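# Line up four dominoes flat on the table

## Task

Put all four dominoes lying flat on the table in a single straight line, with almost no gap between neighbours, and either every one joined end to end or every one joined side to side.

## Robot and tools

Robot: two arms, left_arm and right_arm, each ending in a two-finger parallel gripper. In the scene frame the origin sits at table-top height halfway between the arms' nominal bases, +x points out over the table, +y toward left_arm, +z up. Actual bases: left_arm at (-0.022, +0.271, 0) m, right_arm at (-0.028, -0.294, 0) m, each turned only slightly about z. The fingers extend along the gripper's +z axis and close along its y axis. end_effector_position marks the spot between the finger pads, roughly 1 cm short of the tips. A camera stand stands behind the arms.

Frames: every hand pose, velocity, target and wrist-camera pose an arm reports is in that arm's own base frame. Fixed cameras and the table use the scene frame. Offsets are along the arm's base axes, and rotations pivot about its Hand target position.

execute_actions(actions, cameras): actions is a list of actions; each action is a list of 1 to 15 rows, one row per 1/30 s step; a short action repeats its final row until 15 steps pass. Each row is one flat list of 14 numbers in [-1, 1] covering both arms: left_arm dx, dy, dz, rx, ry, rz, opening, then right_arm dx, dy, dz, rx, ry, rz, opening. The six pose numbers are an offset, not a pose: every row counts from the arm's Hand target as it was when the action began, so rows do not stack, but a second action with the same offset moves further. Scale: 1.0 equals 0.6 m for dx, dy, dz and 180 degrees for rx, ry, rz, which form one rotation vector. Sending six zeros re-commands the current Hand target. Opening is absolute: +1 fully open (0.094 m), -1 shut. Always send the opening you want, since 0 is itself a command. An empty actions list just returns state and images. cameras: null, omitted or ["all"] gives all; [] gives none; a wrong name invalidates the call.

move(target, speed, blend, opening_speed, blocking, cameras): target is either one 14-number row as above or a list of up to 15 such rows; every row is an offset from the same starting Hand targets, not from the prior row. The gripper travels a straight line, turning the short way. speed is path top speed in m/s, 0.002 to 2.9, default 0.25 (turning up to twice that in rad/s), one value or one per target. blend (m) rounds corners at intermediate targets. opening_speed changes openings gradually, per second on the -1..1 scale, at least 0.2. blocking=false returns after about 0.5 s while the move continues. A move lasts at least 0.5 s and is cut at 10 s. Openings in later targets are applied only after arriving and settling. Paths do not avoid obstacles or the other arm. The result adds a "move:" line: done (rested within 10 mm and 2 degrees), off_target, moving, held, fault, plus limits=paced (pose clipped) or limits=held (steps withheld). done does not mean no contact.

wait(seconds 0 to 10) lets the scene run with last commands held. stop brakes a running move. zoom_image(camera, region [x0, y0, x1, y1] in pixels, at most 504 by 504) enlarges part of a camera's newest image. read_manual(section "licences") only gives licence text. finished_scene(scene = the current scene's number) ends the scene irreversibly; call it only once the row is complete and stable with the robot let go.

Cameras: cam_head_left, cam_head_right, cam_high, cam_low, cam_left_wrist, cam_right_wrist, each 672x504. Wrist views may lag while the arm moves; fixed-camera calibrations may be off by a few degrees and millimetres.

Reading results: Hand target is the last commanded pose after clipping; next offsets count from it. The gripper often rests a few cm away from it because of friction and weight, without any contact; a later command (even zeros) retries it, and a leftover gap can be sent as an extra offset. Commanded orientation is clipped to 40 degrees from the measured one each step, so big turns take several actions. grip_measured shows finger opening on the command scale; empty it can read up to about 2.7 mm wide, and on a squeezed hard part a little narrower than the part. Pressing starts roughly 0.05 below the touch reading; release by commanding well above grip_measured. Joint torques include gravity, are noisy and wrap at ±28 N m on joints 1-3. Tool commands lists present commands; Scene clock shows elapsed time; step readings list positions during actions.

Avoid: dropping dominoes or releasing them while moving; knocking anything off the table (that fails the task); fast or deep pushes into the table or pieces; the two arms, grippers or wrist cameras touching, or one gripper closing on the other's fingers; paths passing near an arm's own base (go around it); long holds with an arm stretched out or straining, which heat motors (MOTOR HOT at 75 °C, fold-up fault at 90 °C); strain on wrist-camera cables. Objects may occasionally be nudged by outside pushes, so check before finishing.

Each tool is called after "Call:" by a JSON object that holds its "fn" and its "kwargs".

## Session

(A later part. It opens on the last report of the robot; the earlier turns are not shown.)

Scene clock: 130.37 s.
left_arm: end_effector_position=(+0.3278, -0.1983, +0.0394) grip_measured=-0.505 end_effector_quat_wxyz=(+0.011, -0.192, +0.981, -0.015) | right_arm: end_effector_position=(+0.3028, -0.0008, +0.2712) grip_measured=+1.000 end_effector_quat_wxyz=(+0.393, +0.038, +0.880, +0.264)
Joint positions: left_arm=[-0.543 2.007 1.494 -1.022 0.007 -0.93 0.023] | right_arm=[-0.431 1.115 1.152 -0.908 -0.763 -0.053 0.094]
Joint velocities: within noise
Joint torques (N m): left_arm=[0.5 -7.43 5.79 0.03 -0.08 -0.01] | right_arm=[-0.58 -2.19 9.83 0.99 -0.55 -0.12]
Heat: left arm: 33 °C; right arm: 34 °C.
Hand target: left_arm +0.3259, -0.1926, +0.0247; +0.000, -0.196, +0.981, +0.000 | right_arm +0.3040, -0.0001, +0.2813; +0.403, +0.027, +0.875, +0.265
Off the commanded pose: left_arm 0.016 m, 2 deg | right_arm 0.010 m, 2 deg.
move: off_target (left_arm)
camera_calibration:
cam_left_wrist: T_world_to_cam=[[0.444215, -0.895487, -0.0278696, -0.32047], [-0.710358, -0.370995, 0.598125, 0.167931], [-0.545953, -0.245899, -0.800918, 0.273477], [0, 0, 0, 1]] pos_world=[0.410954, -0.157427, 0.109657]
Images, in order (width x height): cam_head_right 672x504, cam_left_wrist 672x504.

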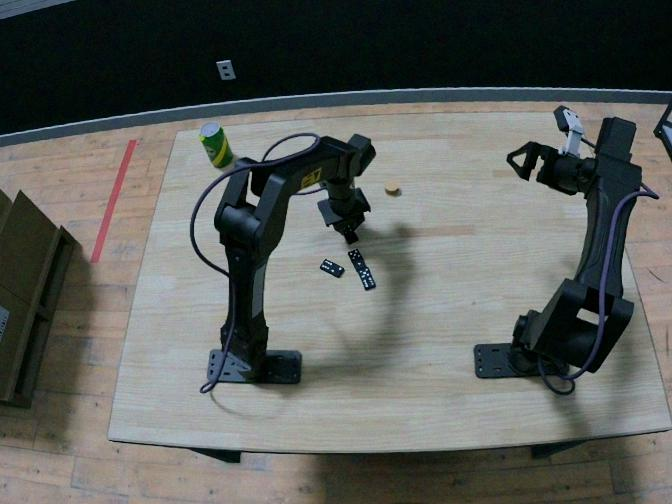

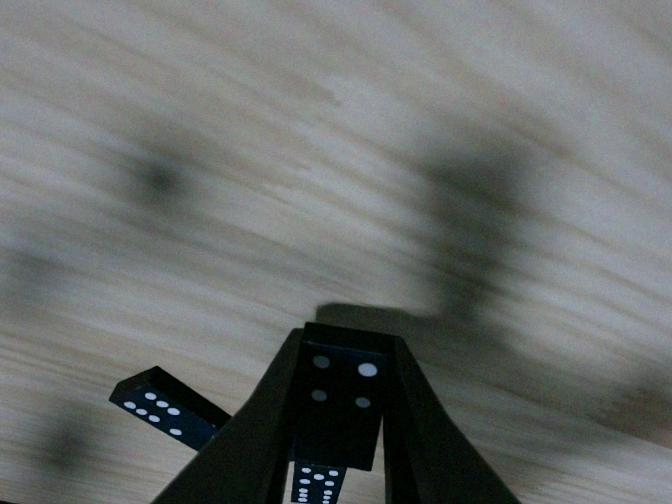

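Call:
{"fn": "execute_actions", "kwargs": {"actions": [], "cameras": ["cam_low","cam_high"]}}

Call:
{"fn": "zoom_image", "kwargs": {"camera": "cam_low", "region": [430, 130, 600, 260]}}

Scene clock: 133.17 s.
left_arm: end_effector_position=(+0.3280, -0.1984, +0.0394) grip_measured=-0.505 end_effector_quat_wxyz=(+0.011, -0.192, +0.981, -0.015) | right_arm: end_effector_position=(+0.3028, -0.0008, +0.2712) grip_measured=+1.000 end_effector_quat_wxyz=(+0.393, +0.038, +0.880, +0.264)
Joint positions: left_arm=[-0.543 2.007 1.494 -1.021 0.007 -0.93 0.023] | right_arm=[-0.431 1.115 1.152 -0.908 -0.763 -0.053 0.094]
Joint velocities: within noise
Joint torques (N m): left_arm=[0.51 -7.38 5.76 0.04 -0.08 -0.01] | right_arm=[-0.51 -2.29 9.78 0.99 -0.52 -0.1]
Heat: left arm: 33 °C; right arm: 34 °C.
Hand target: left_arm +0.3259, -0.1926, +0.0247; +0.000, -0.196, +0.981, +0.000 | right_arm +0.3040, -0.0001, +0.2813; +0.403, +0.027, +0.875, +0.265
Tool commands: left_gripper/opening=-0.7 right_gripper/opening=+1.0
Off the commanded pose: left_arm 0.016 m, 2 deg | right_arm 0.010 m, 2 deg.
Images, in order (width x height): cam_high 672x504, cam_low 672x504.

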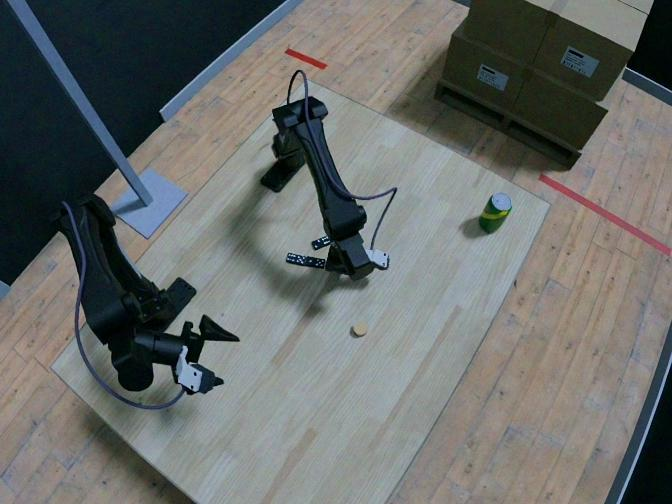

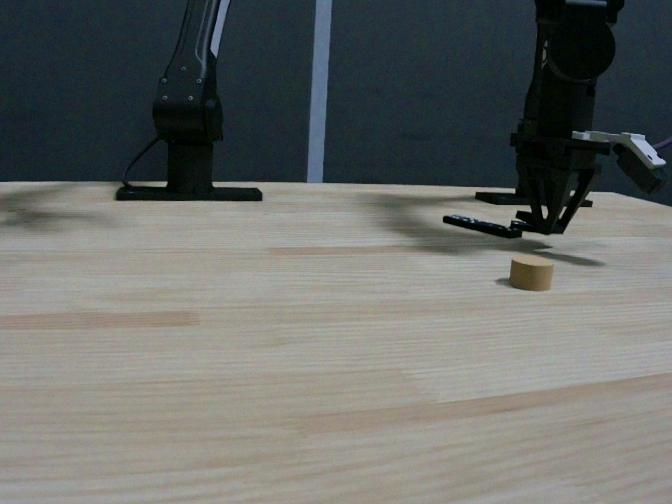

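Scaled by 2.965 from the camera's 672x504 image, which has a finer 960x720 frame.

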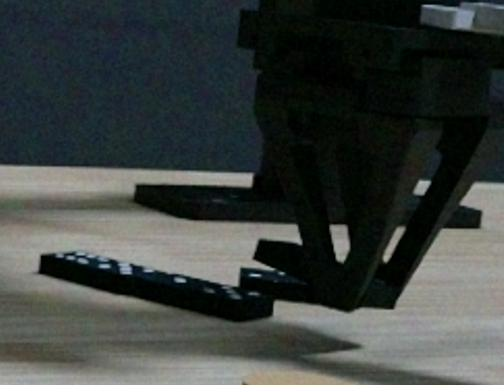

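Call:
{"fn": "move", "kwargs": {"target": [-0.004,-0.003,-0.025,0,0,0,-0.7,0,0,0,0,0,0,1], "speed": 0.08, "cameras": ["cam_left_wrist","cam_head_right","cam_low"]}}

Call:
{"fn": "zoom_image", "kwargs": {"camera": "cam_head_right", "region": [300, 220, 400, 295]}}

Call:
{"fn": "zoom_image", "kwargs": {"camera": "cam_low", "region": [430, 130, 600, 260]}}

Scene clock: 136.60 s.
left_arm: end_effector_position=(+0.3271, -0.1979, +0.0239) grip_measured=-0.505 end_effector_quat_wxyz=(+0.010, -0.193, +0.981, -0.014) | right_arm: end_effector_position=(+0.3028, -0.0008, +0.2712) grip_measured=+1.000 end_effector_quat_wxyz=(+0.393, +0.038, +0.880, +0.264)
Joint positions: left_arm=[-0.543 2.023 1.453 -0.967 0.007 -0.932 0.023] | right_arm=[-0.431 1.115 1.152 -0.908 -0.763 -0.053 0.094]
Joint velocities: within noise
Joint torques (N m): left_arm=[-0.1 -7.45 5.75 0.05 -0.08 -0.06] | right_arm=[-0.49 -2.18 9.78 0.98 -0.56 -0.11]
Heat: left arm: 32 °C; right arm: 34 °C.
Hand target: left_arm +0.3235, -0.1944, +0.0097; +0.000, -0.196, +0.981, +0.000 | right_arm +0.3040, -0.0001, +0.2813; +0.403, +0.027, +0.875, +0.265
Off the commanded pose: left_arm 0.015 m, 2 deg | right_arm 0.010 m, 2 deg.
move: off_target (left_arm)
camera_calibration:
cam_left_wrist: T_world_to_cam=[[0.445904, -0.894608, -0.0290964, -0.320587], [-0.708848, -0.37279, 0.5988, 0.175991], [-0.546538, -0.246382, -0.80037, 0.260837], [0, 0, 0, 1]] pos_world=[0.410259, -0.156926, 0.0940543]
Images, in order (width x height): cam_head_right 672x504, cam_low 672x504, cam_left_wrist 672x504.

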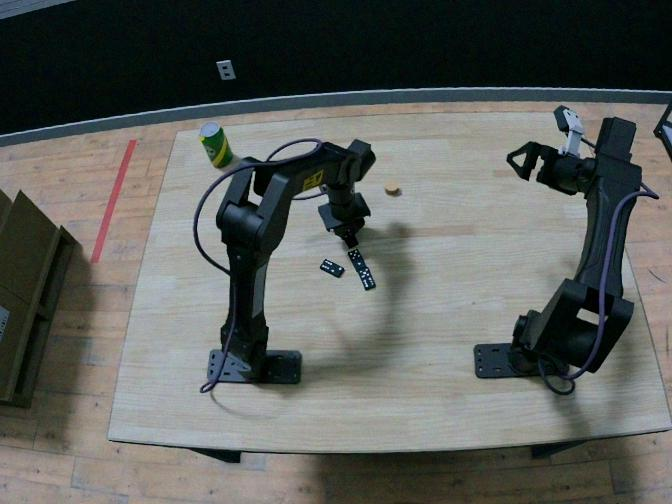

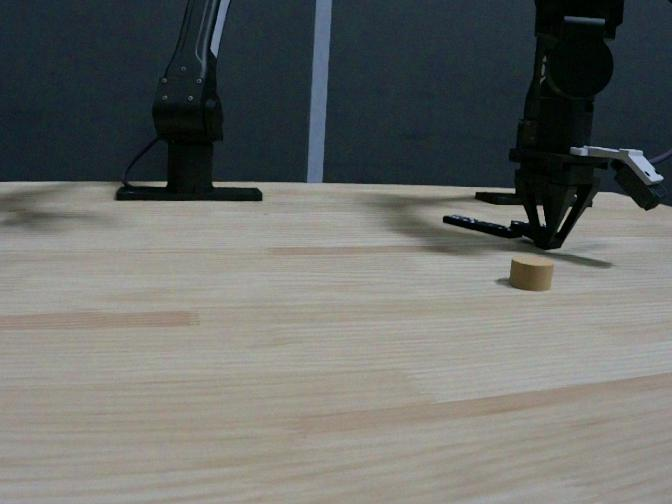

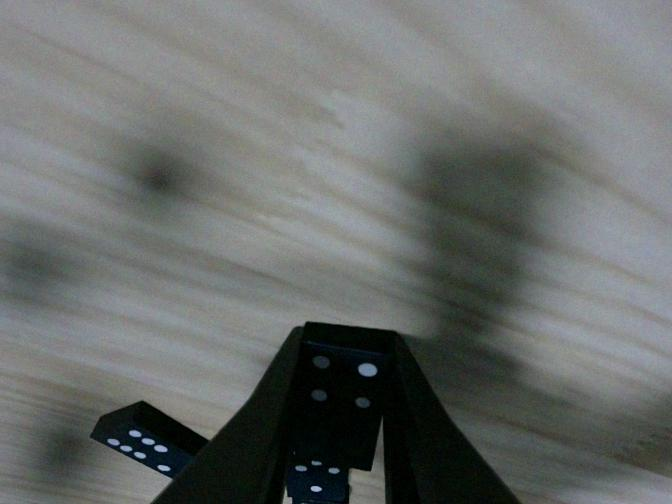

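Scaled by 5.040 from the camera's 672x504 image, which has a finer 960x720 frame.

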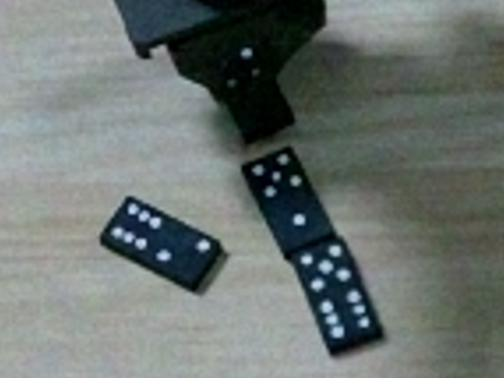

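Scaled by 2.965 from the camera's 672x504 image, which has a finer 960x720 frame.

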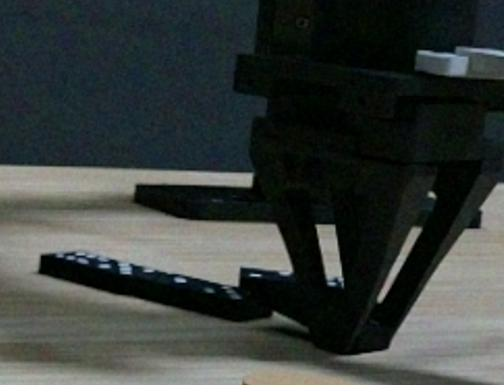

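Call:
{"fn": "move", "kwargs": {"target": [0,0,0,0,0,0,-0.25,0,0,0,0,0,0,1], "opening_speed": 0.6, "cameras": ["cam_left_wrist","cam_head_right"]}}

Call:
{"fn": "zoom_image", "kwargs": {"camera": "cam_head_right", "region": [300, 220, 400, 295]}}

Scene clock: 140.20 s.
left_arm: end_effector_position=(+0.3274, -0.1980, +0.0239) grip_measured=-0.252 end_effector_quat_wxyz=(+0.010, -0.193, +0.981, -0.014) | right_arm: end_effector_position=(+0.3028, -0.0008, +0.2712) grip_measured=+1.000 end_effector_quat_wxyz=(+0.393, +0.038, +0.880, +0.264)
Joint positions: left_arm=[-0.543 2.023 1.453 -0.966 0.007 -0.932 0.035] | right_arm=[-0.431 1.115 1.152 -0.908 -0.763 -0.053 0.094]
Joint velocities: within noise
Joint torques (N m): left_arm=[-0.09 -7.45 5.75 0.04 -0.08 -0.06] | right_arm=[-0.47 -2.28 9.73 1 -0.54 -0.11]
Heat: left arm: 32 °C; right arm: 34 °C.
Hand target: left_arm +0.3236, -0.1944, +0.0097; +0.000, -0.196, +0.981, +0.000 | right_arm +0.3040, -0.0001, +0.2813; +0.403, +0.027, +0.875, +0.265
Off the commanded pose: left_arm 0.015 m, 2 deg | right_arm 0.010 m, 2 deg.
move: off_target (left_arm)
camera_calibration:
cam_left_wrist: T_world_to_cam=[[0.446262, -0.894462, -0.0280894, -0.320887], [-0.709284, -0.372665, 0.598362, 0.176311], [-0.54568, -0.247103, -0.800733, 0.260596], [0, 0, 0, 1]] pos_world=[0.410456, -0.156923, 0.0941566]
Images, in order (width x height): cam_head_right 672x504, cam_left_wrist 672x504.

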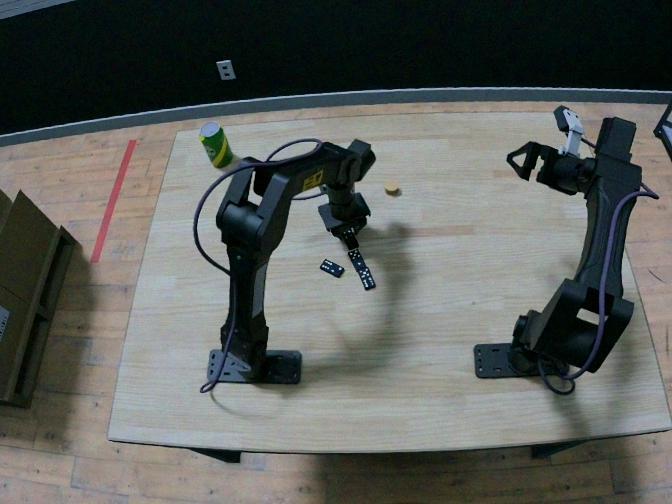

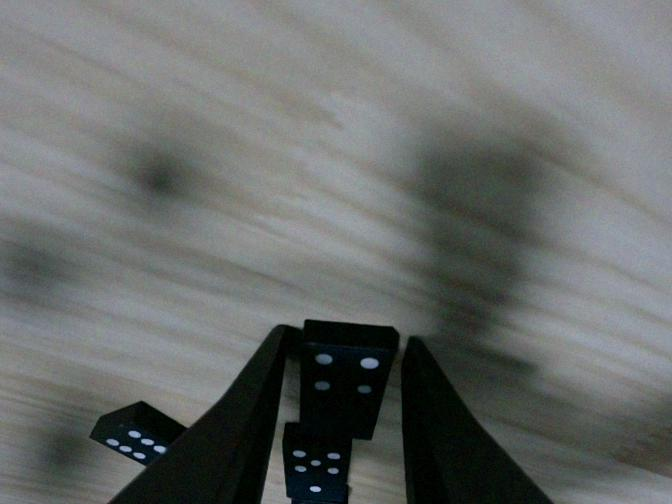

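Scaled by 5.040 from the camera's 672x504 image, which has a finer 960x720 frame.

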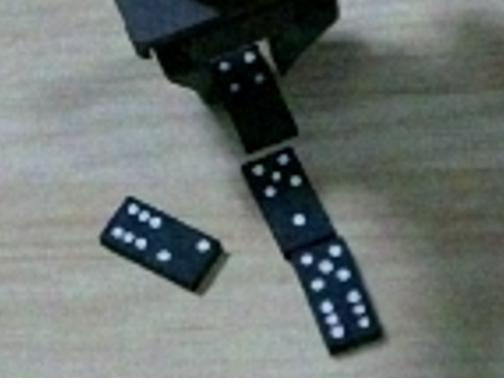

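Call:
{"fn": "move", "kwargs": {"target": [[0,0,0.075,0,0,0,-0.25,0,0,0,0,0,0,1],[-0.1267,0.0557,0.075,0,0,0.194,0.1,0,0,0,0,0,0,1]], "speed": 0.15, "cameras": ["cam_left_wrist","cam_head_right"]}}

Scene clock: 148.63 s.
left_arm: end_effector_position=(+0.2500, -0.1618, +0.0510) grip_measured=+0.098 end_effector_quat_wxyz=(-0.007, -0.481, +0.877, +0.005) | right_arm: end_effector_position=(+0.3028, -0.0008, +0.2712) grip_measured=+1.000 end_effector_quat_wxyz=(+0.393, +0.038, +0.880, +0.264)
Joint positions: left_arm=[-0.573 1.73 1.176 -1.032 0.007 -1.577 0.052] | right_arm=[-0.431 1.115 1.152 -0.908 -0.763 -0.053 0.094]
Joint velocities: within noise
Joint torques (N m): left_arm=[-0.57 -9.03 5.44 -0.1 -0.07 -0.07] | right_arm=[-0.53 -2.3 9.84 0.98 -0.53 -0.09]
Heat: left arm: 32 °C; right arm: 34 °C.
Hand target: left_arm +0.2475, -0.1609, +0.0546; +0.000, -0.481, +0.877, +0.000 | right_arm +0.3040, -0.0001, +0.2813; +0.403, +0.027, +0.875, +0.265
Off the commanded pose: left_arm 0.005 m, 1 deg | right_arm 0.010 m, 2 deg.
move: done
camera_calibration:
cam_left_wrist: T_world_to_cam=[[0.877501, -0.473331, -0.0771335, -0.290454], [-0.333278, -0.717527, 0.611622, -0.0318094], [-0.344845, -0.510992, -0.787381, 0.155463], [0, 0, 0, 1]] pos_world=[0.297883, -0.0808648, 0.11946]
Images, in order (width x height): cam_head_right 672x504, cam_left_wrist 672x504.

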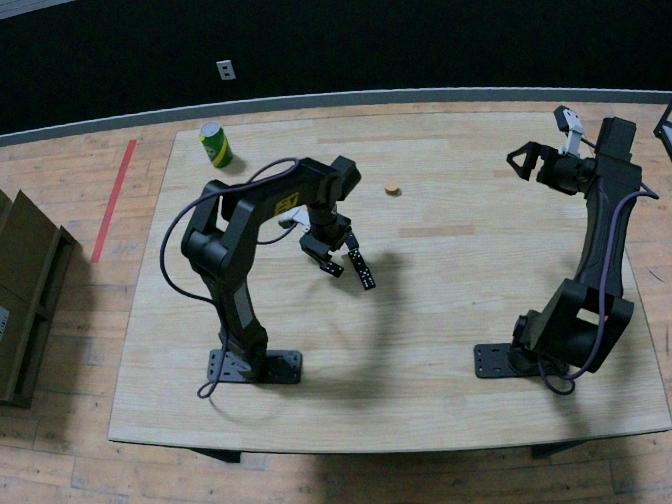

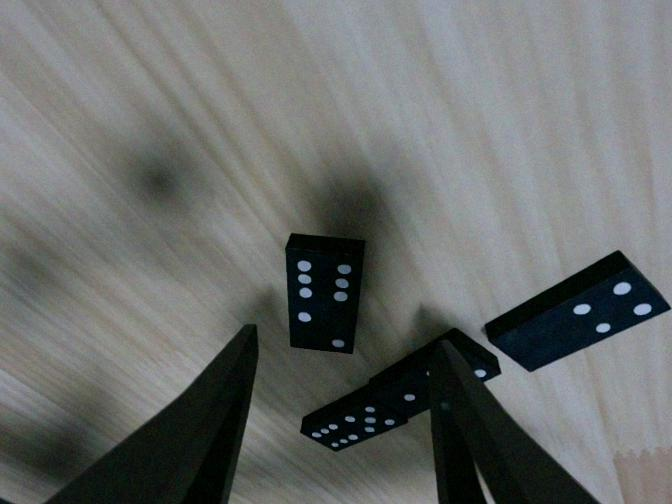

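Call:
{"fn": "move", "kwargs": {"target": [-0.02,-0.004,-0.0733,0,0,0.006,0.1,0,0,0,0,0,0,1], "speed": 0.12, "cameras": ["cam_left_wrist"]}}

Scene clock: 153.17 s.
left_arm: end_effector_position=(+0.2350, -0.1621, +0.0205) grip_measured=+0.098 end_effector_quat_wxyz=(-0.006, -0.490, +0.872, +0.004) | right_arm: end_effector_position=(+0.3028, -0.0008, +0.2712) grip_measured=+1.000 end_effector_quat_wxyz=(+0.393, +0.038, +0.880, +0.264)
Joint positions: left_arm=[-0.603 1.727 1.043 -0.899 0.007 -1.627 0.052] | right_arm=[-0.431 1.115 1.152 -0.908 -0.763 -0.053 0.094]
Joint velocities: within noise
Joint torques (N m): left_arm=[-0.64 -6.08 3.9 0.44 -0.09 -0.08] | right_arm=[-0.39 -2.28 9.7 0.98 -0.57 -0.11]
Heat: left arm: 32 °C; right arm: 34 °C.
Hand target: left_arm +0.2355, -0.1634, +0.0108; +0.000, -0.490, +0.872, +0.000 | right_arm +0.3040, -0.0001, +0.2813; +0.403, +0.027, +0.875, +0.265
Off the commanded pose: left_arm 0.010 m, 1 deg | right_arm 0.010 m, 2 deg.
move: done
camera_calibration:
cam_left_wrist: T_world_to_cam=[[0.887236, -0.455155, -0.0751451, -0.279143], [-0.319638, -0.723992, 0.611283, -0.0225533], [-0.332633, -0.518333, -0.787837, 0.122048], [0, 0, 0, 1]] pos_world=[0.281054, -0.0801205, 0.088964]
Images, in order (width x height): cam_left_wrist 672x504.

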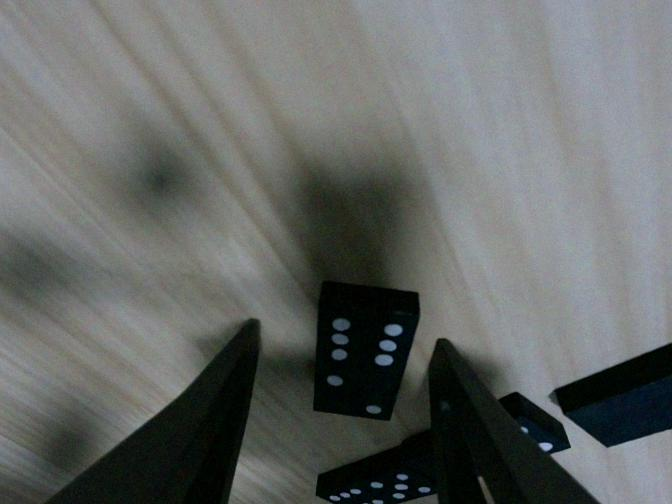

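Call:
{"fn": "move", "kwargs": {"target": [[0.004,0,0,0,0,0,0.1,0,0,0,0,0,0,1],[0.004,0,0,0,0,0,-0.7,0,0,0,0,0,0,1]], "speed": 0.06, "opening_speed": 1, "cameras": ["cam_left_wrist"]}}

Scene clock: 156.40 s.
left_arm: end_effector_position=(+0.2452, -0.1691, +0.0203) grip_measured=-0.509 end_effector_quat_wxyz=(+0.005, -0.490, +0.871, -0.018) | right_arm: end_effector_position=(+0.3028, -0.0008, +0.2712) grip_measured=+1.000 end_effector_quat_wxyz=(+0.393, +0.038, +0.880, +0.264)
Joint positions: left_arm=[-0.603 1.727 1.042 -0.849 0.007 -1.627 0.023] | right_arm=[-0.431 1.115 1.152 -0.908 -0.763 -0.053 0.094]
Joint velocities: within noise
Joint torques (N m): left_arm=[-0.24 -5.7 4.79 -0.03 -0.08 0] | right_arm=[-0.47 -2.24 9.77 1 -0.56 -0.09]
Heat: left arm: 31 °C; right arm: 34 °C.
Hand target: left_arm +0.2379, -0.1635, +0.0108; +0.000, -0.490, +0.872, +0.000 | right_arm +0.3040, -0.0001, +0.2813; +0.403, +0.027, +0.875, +0.265
Off the commanded pose: left_arm 0.013 m, 2 deg | right_arm 0.010 m, 2 deg.
move: off_target (left_arm)
camera_calibration:
cam_left_wrist: T_world_to_cam=[[0.88965, -0.455902, -0.026001, -0.292996], [-0.34422, -0.706951, 0.617845, -0.0154966], [-0.300058, -0.540716, -0.78587, 0.109887], [0, 0, 0, 1]] pos_world=[0.288302, -0.0851152, 0.088313]
Images, in order (width x height): cam_left_wrist 672x504.

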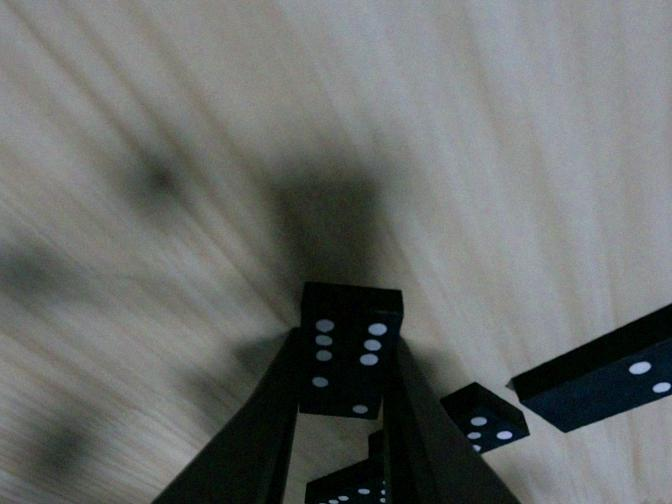

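Call:
{"fn": "move", "kwargs": {"target": [[0,0,0.0833,0,0,0,-0.7,0,0,0,0,0,0,1],[0.209,-0.0275,0.0833,0,0,-0.2,-0.7,0,0,0,0,0,0,1]], "speed": 0.15, "cameras": ["cam_left_wrist","cam_head_right"]}}

Call:
{"fn": "zoom_image", "kwargs": {"camera": "cam_head_right", "region": [300, 200, 400, 295]}}

Scene clock: 164.47 s.
left_arm: end_effector_position=(+0.3613, -0.1830, +0.0683) grip_measured=-0.509 end_effector_quat_wxyz=(+0.009, -0.195, +0.981, -0.012) | right_arm: end_effector_position=(+0.3027, -0.0008, +0.2711) grip_measured=+1.000 end_effector_quat_wxyz=(+0.392, +0.038, +0.880, +0.264)
Joint positions: left_arm=[-0.468 2.076 1.712 -1.179 0.007 -0.861 0.023] | right_arm=[-0.431 1.115 1.152 -0.908 -0.763 -0.053 0.094]
Joint velocities: within noise
Joint torques (N m): left_arm=[0.43 -7.82 9.18 -0.22 -0.08 0.08] | right_arm=[-0.51 -2.24 9.91 1 -0.51 -0.09]
Heat: left arm: 32 °C; right arm: 34 °C.
Hand target: left_arm +0.3633, -0.1800, +0.0606; +0.000, -0.196, +0.981, +0.000 | right_arm +0.3040, -0.0001, +0.2812; +0.403, +0.027, +0.875, +0.265
Off the commanded pose: left_arm 0.008 m, 2 deg | right_arm 0.010 m, 2 deg.
move: done
camera_calibration:
cam_left_wrist: T_world_to_cam=[[0.449619, -0.892573, -0.0339952, -0.321821], [-0.70552, -0.37822, 0.599326, 0.176927], [-0.5478, -0.245484, -0.799783, 0.319367], [0, 0, 0, 1]] pos_world=[0.444471, -0.141932, 0.138447]
Images, in order (width x height): cam_head_right 672x504, cam_left_wrist 672x504.

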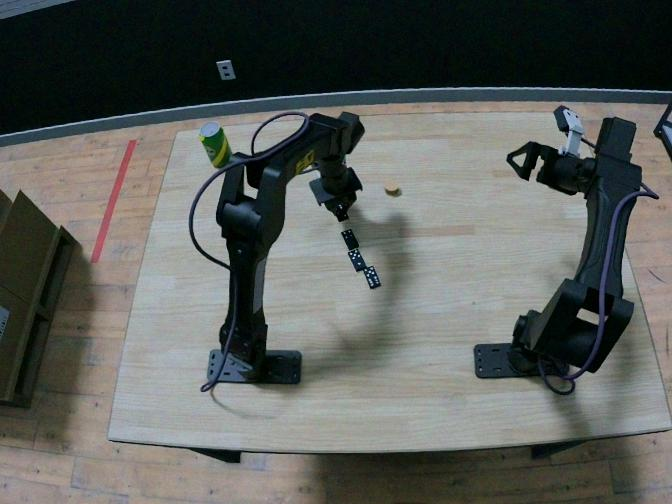

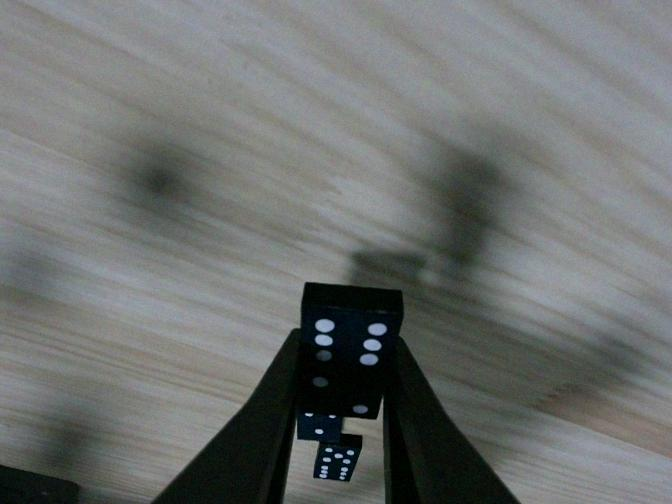

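Scaled by 5.040 from the camera's 672x504 image, which has a finer 960x720 frame.

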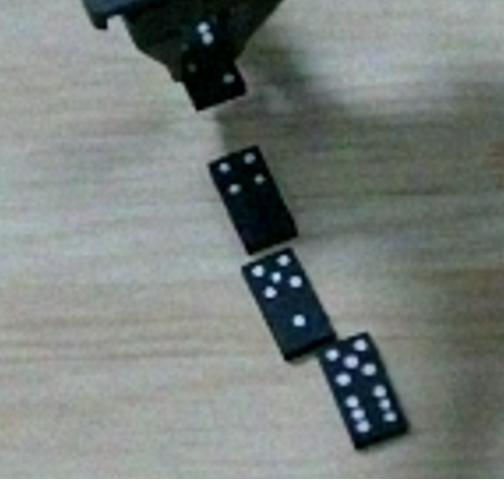

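Call:
{"fn": "move", "kwargs": {"target": [-0.012,0.0118,-0.0827,0,0,0,-0.7,0,0,0,0,0,0,1], "speed": 0.1, "cameras": ["cam_left_wrist","cam_head_right","cam_low"]}}

Call:
{"fn": "zoom_image", "kwargs": {"camera": "cam_head_right", "region": [300, 200, 400, 295]}}

Call:
{"fn": "zoom_image", "kwargs": {"camera": "cam_low", "region": [430, 130, 600, 260]}}

Scene clock: 178.67 s.
left_arm: end_effector_position=(+0.3593, -0.1776, +0.0270) grip_measured=-0.509 end_effector_quat_wxyz=(+0.011, -0.196, +0.980, -0.015) | right_arm: end_effector_position=(+0.3027, -0.0007, +0.2712) grip_measured=+1.000 end_effector_quat_wxyz=(+0.392, +0.038, +0.880, +0.264)
Joint positions: left_arm=[-0.457 2.085 1.559 -1.009 0.01 -0.851 0.023] | right_arm=[-0.431 1.115 1.152 -0.908 -0.764 -0.053 0.094]
Joint velocities: within noise
Joint torques (N m): left_arm=[0.21 -7.83 5.76 0.05 -0.1 0.03] | right_arm=[-0.43 -2.26 9.68 0.99 -0.54 -0.11]
Heat: left arm: 33 °C; right arm: 35 °C.
Hand target: left_arm +0.3561, -0.1728, +0.0111; +0.000, -0.196, +0.981, +0.000 | right_arm +0.3040, +0.0000, +0.2813; +0.403, +0.027, +0.875, +0.266
Off the commanded pose: left_arm 0.017 m, 2 deg | right_arm 0.010 m, 2 deg.
move: off_target (left_arm)
camera_calibration:
cam_left_wrist: T_world_to_cam=[[0.450735, -0.89226, -0.0266537, -0.318095], [-0.708751, -0.375867, 0.596989, 0.20396], [-0.542687, -0.250193, -0.801807, 0.283986], [0, 0, 0, 1]] pos_world=[0.442049, -0.13611, 0.0974614]
Images, in order (width x height): cam_head_right 672x504, cam_low 672x504, cam_left_wrist 672x504.

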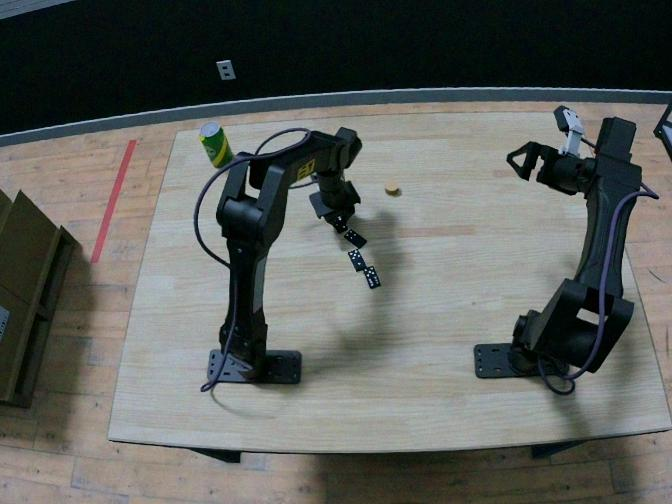

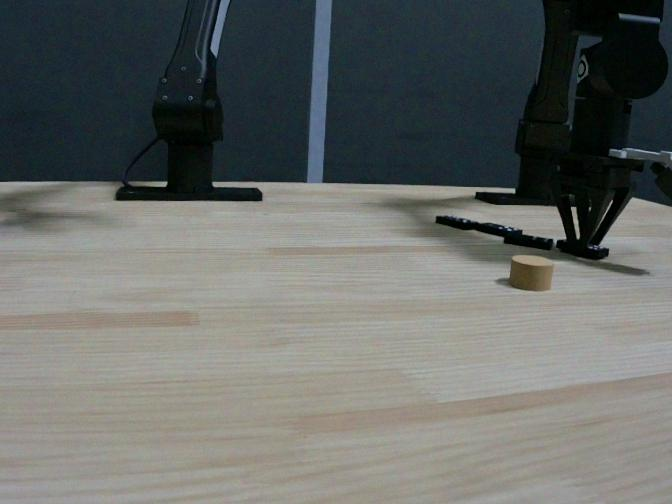

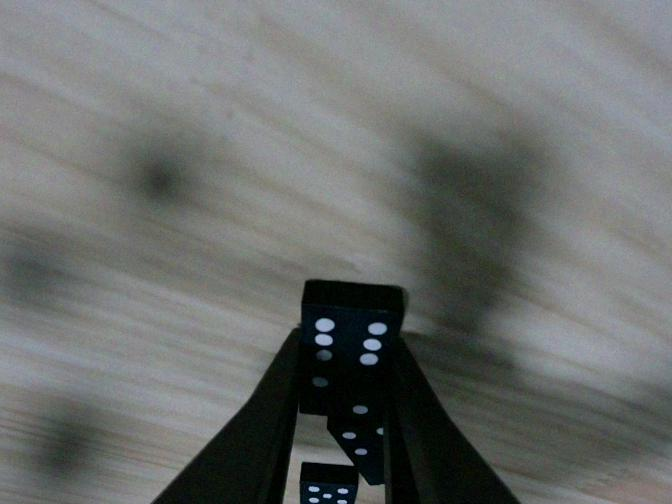

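Scaled by 5.040 from the camera's 672x504 image, which has a finer 960x720 frame.

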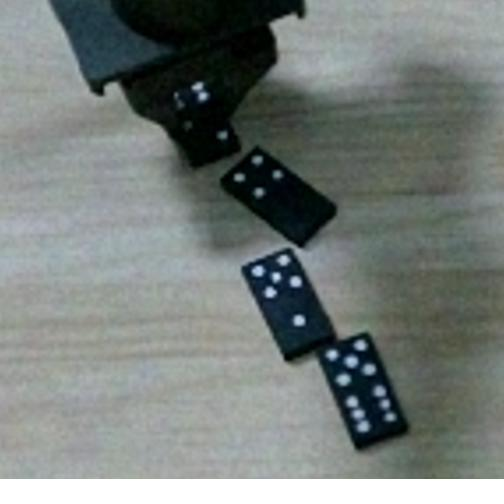

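Scaled by 2.965 from the camera's 672x504 image, which has a finer 960x720 frame.

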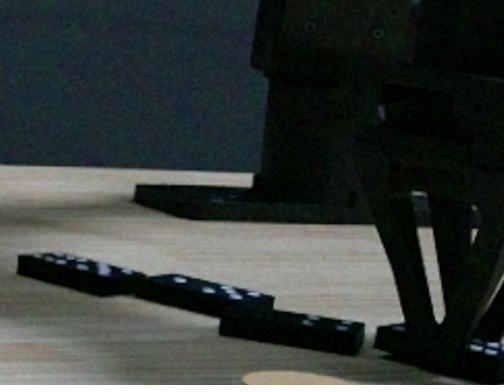

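Call:
{"fn": "move", "kwargs": {"target": [[0.0184,0.008,0,0,0,0,-0.7,0,0,0,0,0,0,1],[0.0184,0.008,-0.006,0,0,0,-0.7,0,0,0,0,0,0,1],[0.0184,0.008,-0.006,0,0,0,-0.2,0,0,0,0,0,0,1],[0.0184,0.008,0.08,0,0,0,-0.2,0,0,0,0,0,0,1],[-0.0816,-0.035,0.25,0,0,0,-0.2,0,0,0,0,0,0,1]], "speed": 0.15, "opening_speed": 1, "cameras": ["cam_left_wrist","cam_head_right"]}}

Call:
{"fn": "zoom_image", "kwargs": {"camera": "cam_head_right", "region": [300, 200, 400, 295]}}

Call:
{"fn": "zoom_image", "kwargs": {"camera": "cam_left_wrist", "region": [220, 200, 470, 400]}}

Scene clock: 187.10 s.
left_arm: end_effector_position=(+0.3074, -0.1953, +0.1484) grip_measured=-0.202 end_effector_quat_wxyz=(-0.013, -0.194, +0.981, +0.004) | right_arm: end_effector_position=(+0.3027, -0.0007, +0.2712) grip_measured=+1.000 end_effector_quat_wxyz=(+0.392, +0.038, +0.880, +0.264)
Joint positions: left_arm=[-0.563 1.964 1.868 -1.501 0.012 -0.953 0.037] | right_arm=[-0.431 1.115 1.152 -0.908 -0.764 -0.053 0.094]
Joint velocities: within noise
Joint torques (N m): left_arm=[-0.27 -11.04 8.76 -0.3 -0.11 -0.05] | right_arm=[-0.53 -2.25 9.84 0.97 -0.55 -0.09]
Heat: left arm: 33 °C; right arm: 35 °C.
Hand target: left_arm +0.3071, -0.1939, +0.1610; +0.000, -0.196, +0.981, +0.000 | right_arm +0.3040, +0.0000, +0.2813; +0.403, +0.027, +0.875, +0.266
Off the commanded pose: left_arm 0.013 m, 2 deg | right_arm 0.010 m, 2 deg.
move: off_target (left_arm); target 3's new opening was sent with left_arm's hand 0.017 m and 2 deg from that target
camera_calibration:
cam_left_wrist: T_world_to_cam=[[0.444497, -0.892477, -0.0768572, -0.297898], [-0.676138, -0.390551, 0.624746, 0.0710416], [-0.587588, -0.225732, -0.777036, 0.363698], [0, 0, 0, 1]] pos_world=[0.394154, -0.156023, 0.215328]
Images, in order (width x height): cam_head_right 672x504, cam_left_wrist 672x504.

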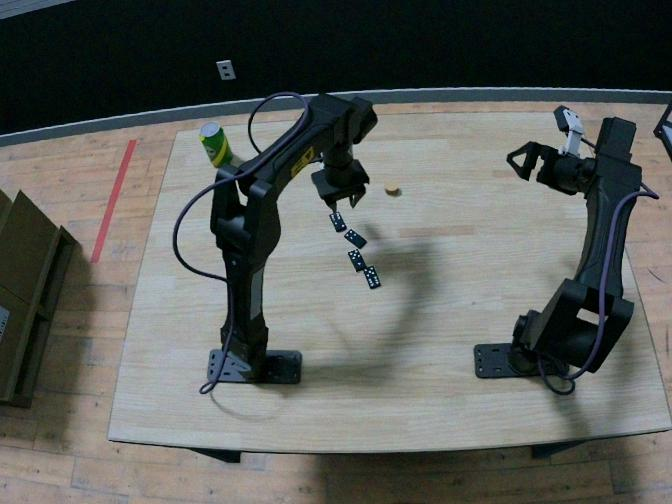

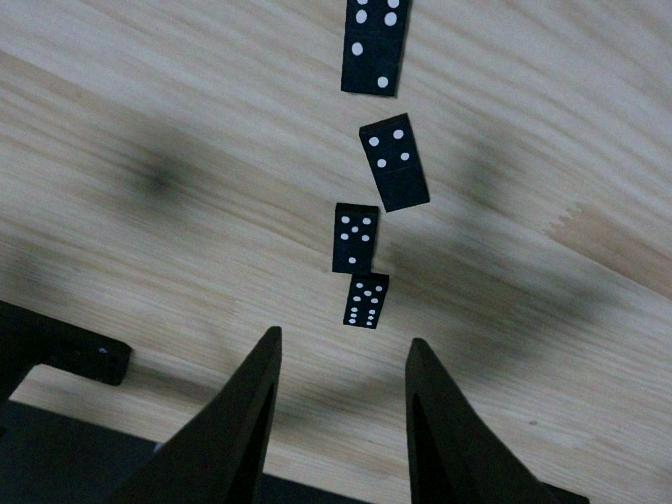

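Scaled by 5.040 from the camera's 672x504 image, which has a finer 960x720 frame.

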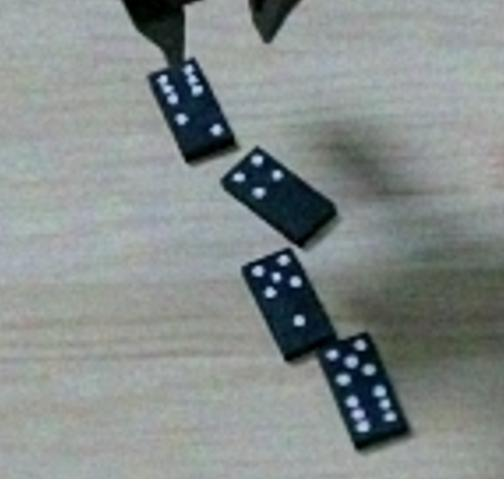

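Scaled by 2.016 from the camera's 672x504 image, which has a finer 960x720 frame.

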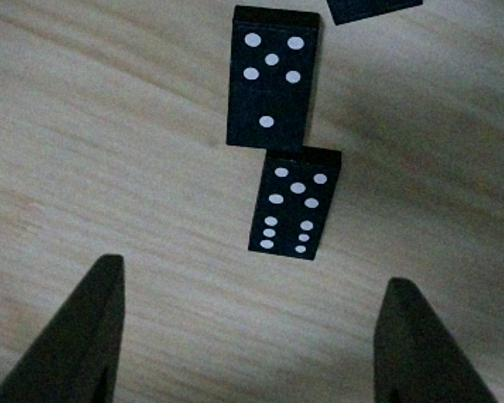

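Call:
{"fn": "zoom_image", "kwargs": {"camera": "cam_left_wrist", "region": [310, 0, 450, 120]}}

Call:
{"fn": "zoom_image", "kwargs": {"camera": "cam_left_wrist", "region": [310, 100, 450, 220]}}

Call:
{"fn": "zoom_image", "kwargs": {"camera": "cam_left_wrist", "region": [290, 190, 430, 340]}}

Scaled by 3.600 from the camera's 672x504 image, which has a finer 960x720 frame.

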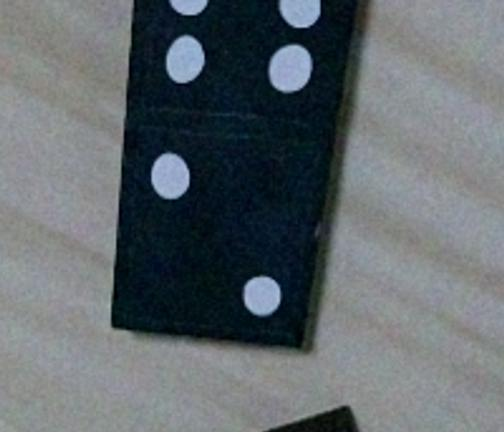

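Scaled by 3.600 from the camera's 672x504 image, which has a finer 960x720 frame.

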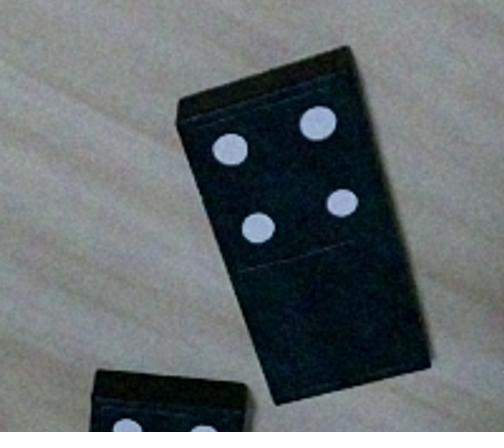

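Scaled by 3.360 from the camera's 672x504 image, which has a finer 960x720 frame.

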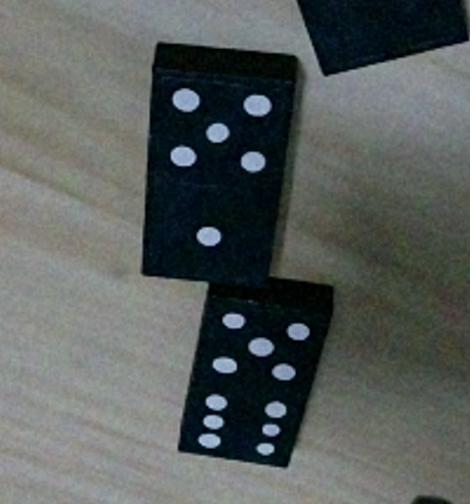

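Call:
{"fn": "move", "kwargs": {"target": [0.0128,-0.0385,-0.183,0,0,0.1356,-0.1,0,0,0,0,0,0,1], "speed": 0.2, "cameras": ["cam_left_wrist","cam_head_right"]}}

Scene clock: 202.93 s.
left_arm: end_effector_position=(+0.3178, -0.2187, +0.0638) grip_measured=-0.102 end_effector_quat_wxyz=(+0.004, -0.398, +0.917, -0.017) | right_arm: end_effector_position=(+0.3027, -0.0007, +0.2712) grip_measured=+1.000 end_effector_quat_wxyz=(+0.392, +0.038, +0.880, +0.264)
Joint positions: left_arm=[-0.6 1.999 1.582 -1.121 0.012 -1.419 0.042] | right_arm=[-0.431 1.115 1.152 -0.908 -0.764 -0.053 0.094]
Joint velocities: within noise
Joint torques (N m): left_arm=[-0.51 -7.58 6.17 0.04 -0.11 -0.04] | right_arm=[-0.49 -2.18 9.74 1.02 -0.57 -0.11]
Heat: left arm: 34 °C; right arm: 35 °C.
Hand target: left_arm +0.3148, -0.2168, +0.0512; +0.000, -0.399, +0.917, +0.000 | right_arm +0.3040, +0.0000, +0.2813; +0.403, +0.027, +0.875, +0.266
Off the commanded pose: left_arm 0.013 m, 2 deg | right_arm 0.010 m, 2 deg.
move: off_target (left_arm)
camera_calibration:
cam_left_wrist: T_world_to_cam=[[0.777583, -0.628115, -0.0289126, -0.380974], [-0.481327, -0.624193, 0.615392, 0.00940766], [-0.404584, -0.464602, -0.787691, 0.188932], [0, 0, 0, 1]] pos_world=[0.377206, -0.145645, 0.132015]
Images, in order (width x height): cam_head_right 672x504, cam_left_wrist 672x504.

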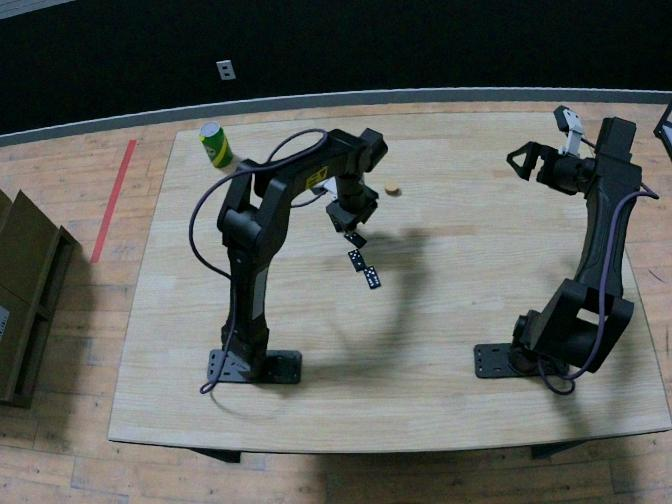

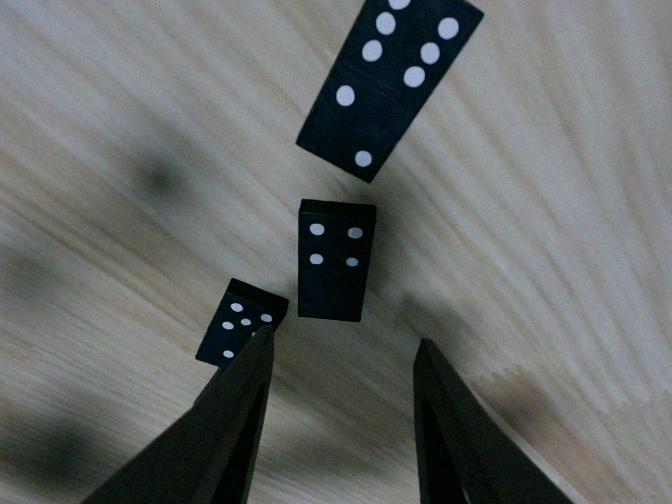

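Call:
{"fn": "move", "kwargs": {"target": [[-0.003,0.004,-0.0683,0,0,0,-0.1,0,0,0,0,0,0,1],[-0.003,0.004,-0.0683,0,0,0,-0.3,0,0,0,0,0,0,1]], "speed": 0.1, "opening_speed": 1, "cameras": ["cam_left_wrist","cam_low"]}}

Call:
{"fn": "zoom_image", "kwargs": {"camera": "cam_low", "region": [430, 130, 600, 260]}}

Scene clock: 209.93 s.
left_arm: end_effector_position=(+0.3171, -0.2183, +0.0242) grip_measured=-0.298 end_effector_quat_wxyz=(+0.005, -0.398, +0.917, -0.018) | right_arm: end_effector_position=(+0.3027, -0.0007, +0.2712) grip_measured=+1.000 end_effector_quat_wxyz=(+0.392, +0.038, +0.880, +0.264)
Joint positions: left_arm=[-0.6 2.03 1.464 -0.969 0.012 -1.419 0.033] | right_arm=[-0.431 1.115 1.152 -0.908 -0.764 -0.053 0.094]
Joint velocities: within noise
Joint torques (N m): left_arm=[-0.29 -7.51 5.87 0.01 -0.11 -0.03] | right_arm=[-0.39 -2.24 9.74 0.99 -0.57 -0.09]
Heat: left arm: 33 °C; right arm: 35 °C.
Hand target: left_arm +0.3130, -0.2145, +0.0102; +0.000, -0.399, +0.917, +0.000 | right_arm +0.3040, +0.0000, +0.2813; +0.403, +0.027, +0.875, +0.266
Off the commanded pose: left_arm 0.015 m, 2 deg | right_arm 0.010 m, 2 deg.
move: off_target (left_arm); target 2's new opening was sent with left_arm's hand 0.015 m and 2 deg from that target
camera_calibration:
cam_left_wrist: T_world_to_cam=[[0.778166, -0.627587, -0.0243304, -0.381587], [-0.483164, -0.622942, 0.615221, 0.0345417], [-0.401261, -0.466988, -0.78798, 0.156167], [0, 0, 0, 1]] pos_world=[0.376291, -0.145034, 0.0925214]
Images, in order (width x height): cam_low 672x504, cam_left_wrist 672x504.

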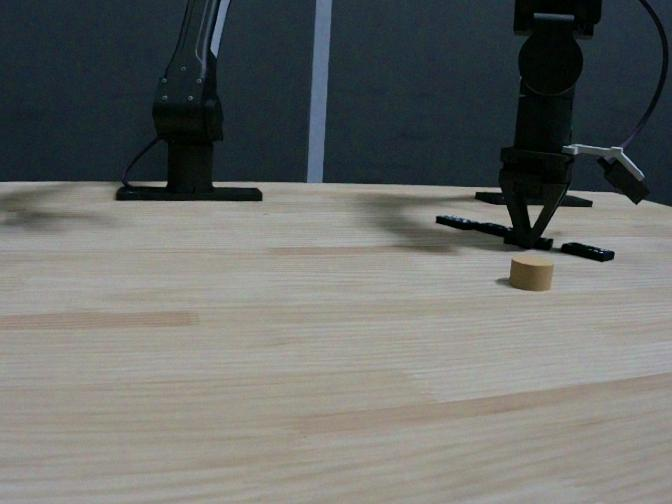

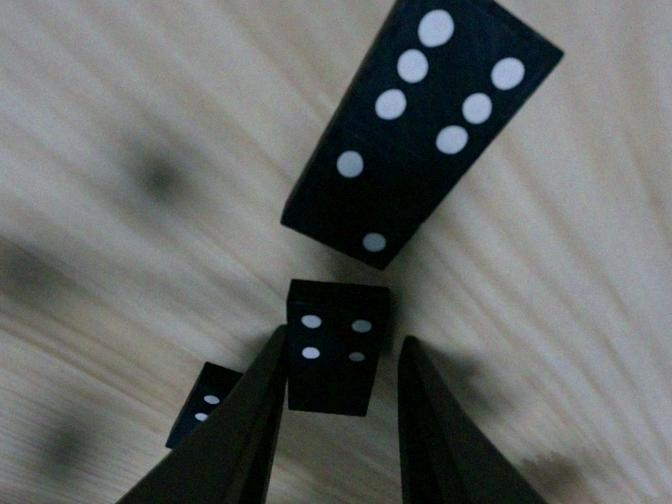

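Scaled by 2.965 from the camera's 672x504 image, which has a finer 960x720 frame.

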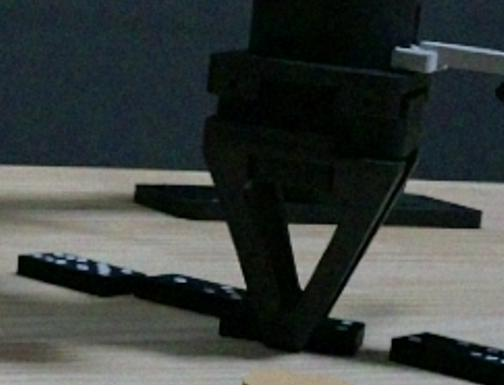

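Call:
{"fn": "move", "kwargs": {"target": [[0,0,0,0,0,0,-0.7,0,0,0,0,0,0,1],[0,0,0.075,0,0,0,-0.7,0,0,0,0,0,0,1],[-0.005,0.031,0.075,0,0,-0.129,-0.7,0,0,0,0,0,0,1]], "speed": 0.12, "opening_speed": 1, "cameras": ["cam_left_wrist","cam_head_right"]}}

Call:
{"fn": "zoom_image", "kwargs": {"camera": "cam_head_right", "region": [300, 200, 400, 295]}}

Scene clock: 216.83 s.
left_arm: end_effector_position=(+0.3107, -0.2017, +0.0467) grip_measured=-0.509 end_effector_quat_wxyz=(-0.009, -0.205, +0.979, +0.001) | right_arm: end_effector_position=(+0.3027, -0.0007, +0.2712) grip_measured=+1.000 end_effector_quat_wxyz=(+0.392, +0.038, +0.880, +0.264)
Joint positions: left_arm=[-0.573 2 1.513 -1.1 0.012 -0.986 0.023] | right_arm=[-0.431 1.115 1.152 -0.908 -0.764 -0.053 0.094]
Joint velocities: within noise
Joint torques (N m): left_arm=[0.5 -11.99 5.63 -0.2 -0.12 0.09] | right_arm=[-0.4 -2.17 9.62 0.99 -0.53 -0.11]
Heat: left arm: 34 °C; right arm: 35 °C.
Hand target: left_arm +0.3101, -0.1959, +0.0553; +0.000, -0.206, +0.978, +0.000 | right_arm +0.3040, +0.0000, +0.2813; +0.403, +0.027, +0.875, +0.266
Off the commanded pose: left_arm 0.010 m, 1 deg | right_arm 0.010 m, 2 deg.
move: done
camera_calibration:
cam_left_wrist: T_world_to_cam=[[0.465396, -0.88241, -0.0689921, -0.317709], [-0.672338, -0.403141, 0.620837, 0.130766], [-0.575646, -0.242549, -0.780898, 0.278209], [0, 0, 0, 1]] pos_world=[0.395929, -0.160153, 0.114149]
Images, in order (width x height): cam_head_right 672x504, cam_left_wrist 672x504.

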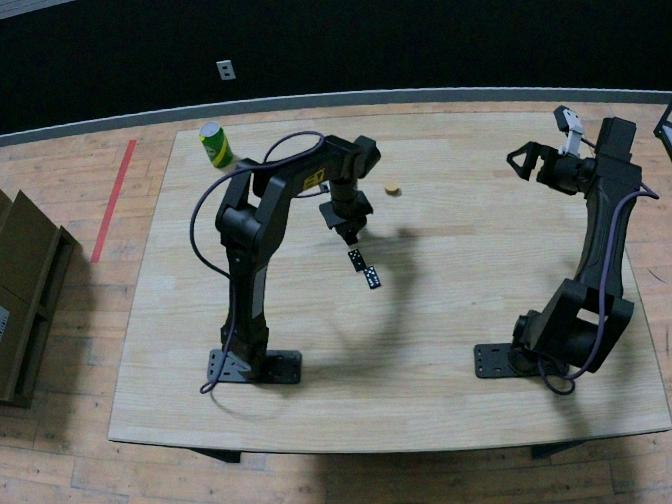

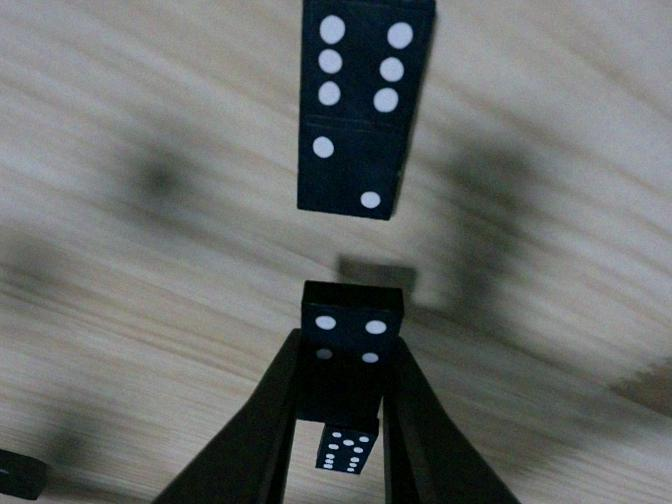

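Scaled by 5.040 from the camera's 672x504 image, which has a finer 960x720 frame.

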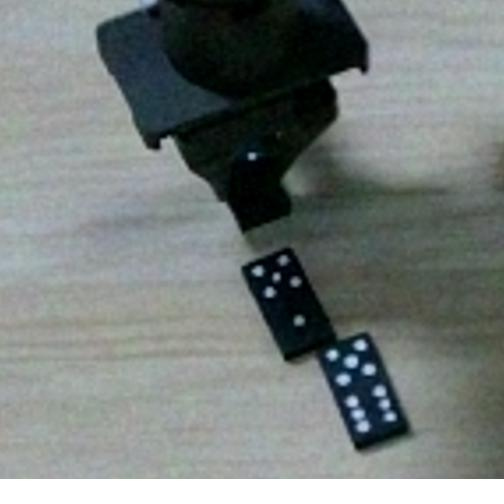

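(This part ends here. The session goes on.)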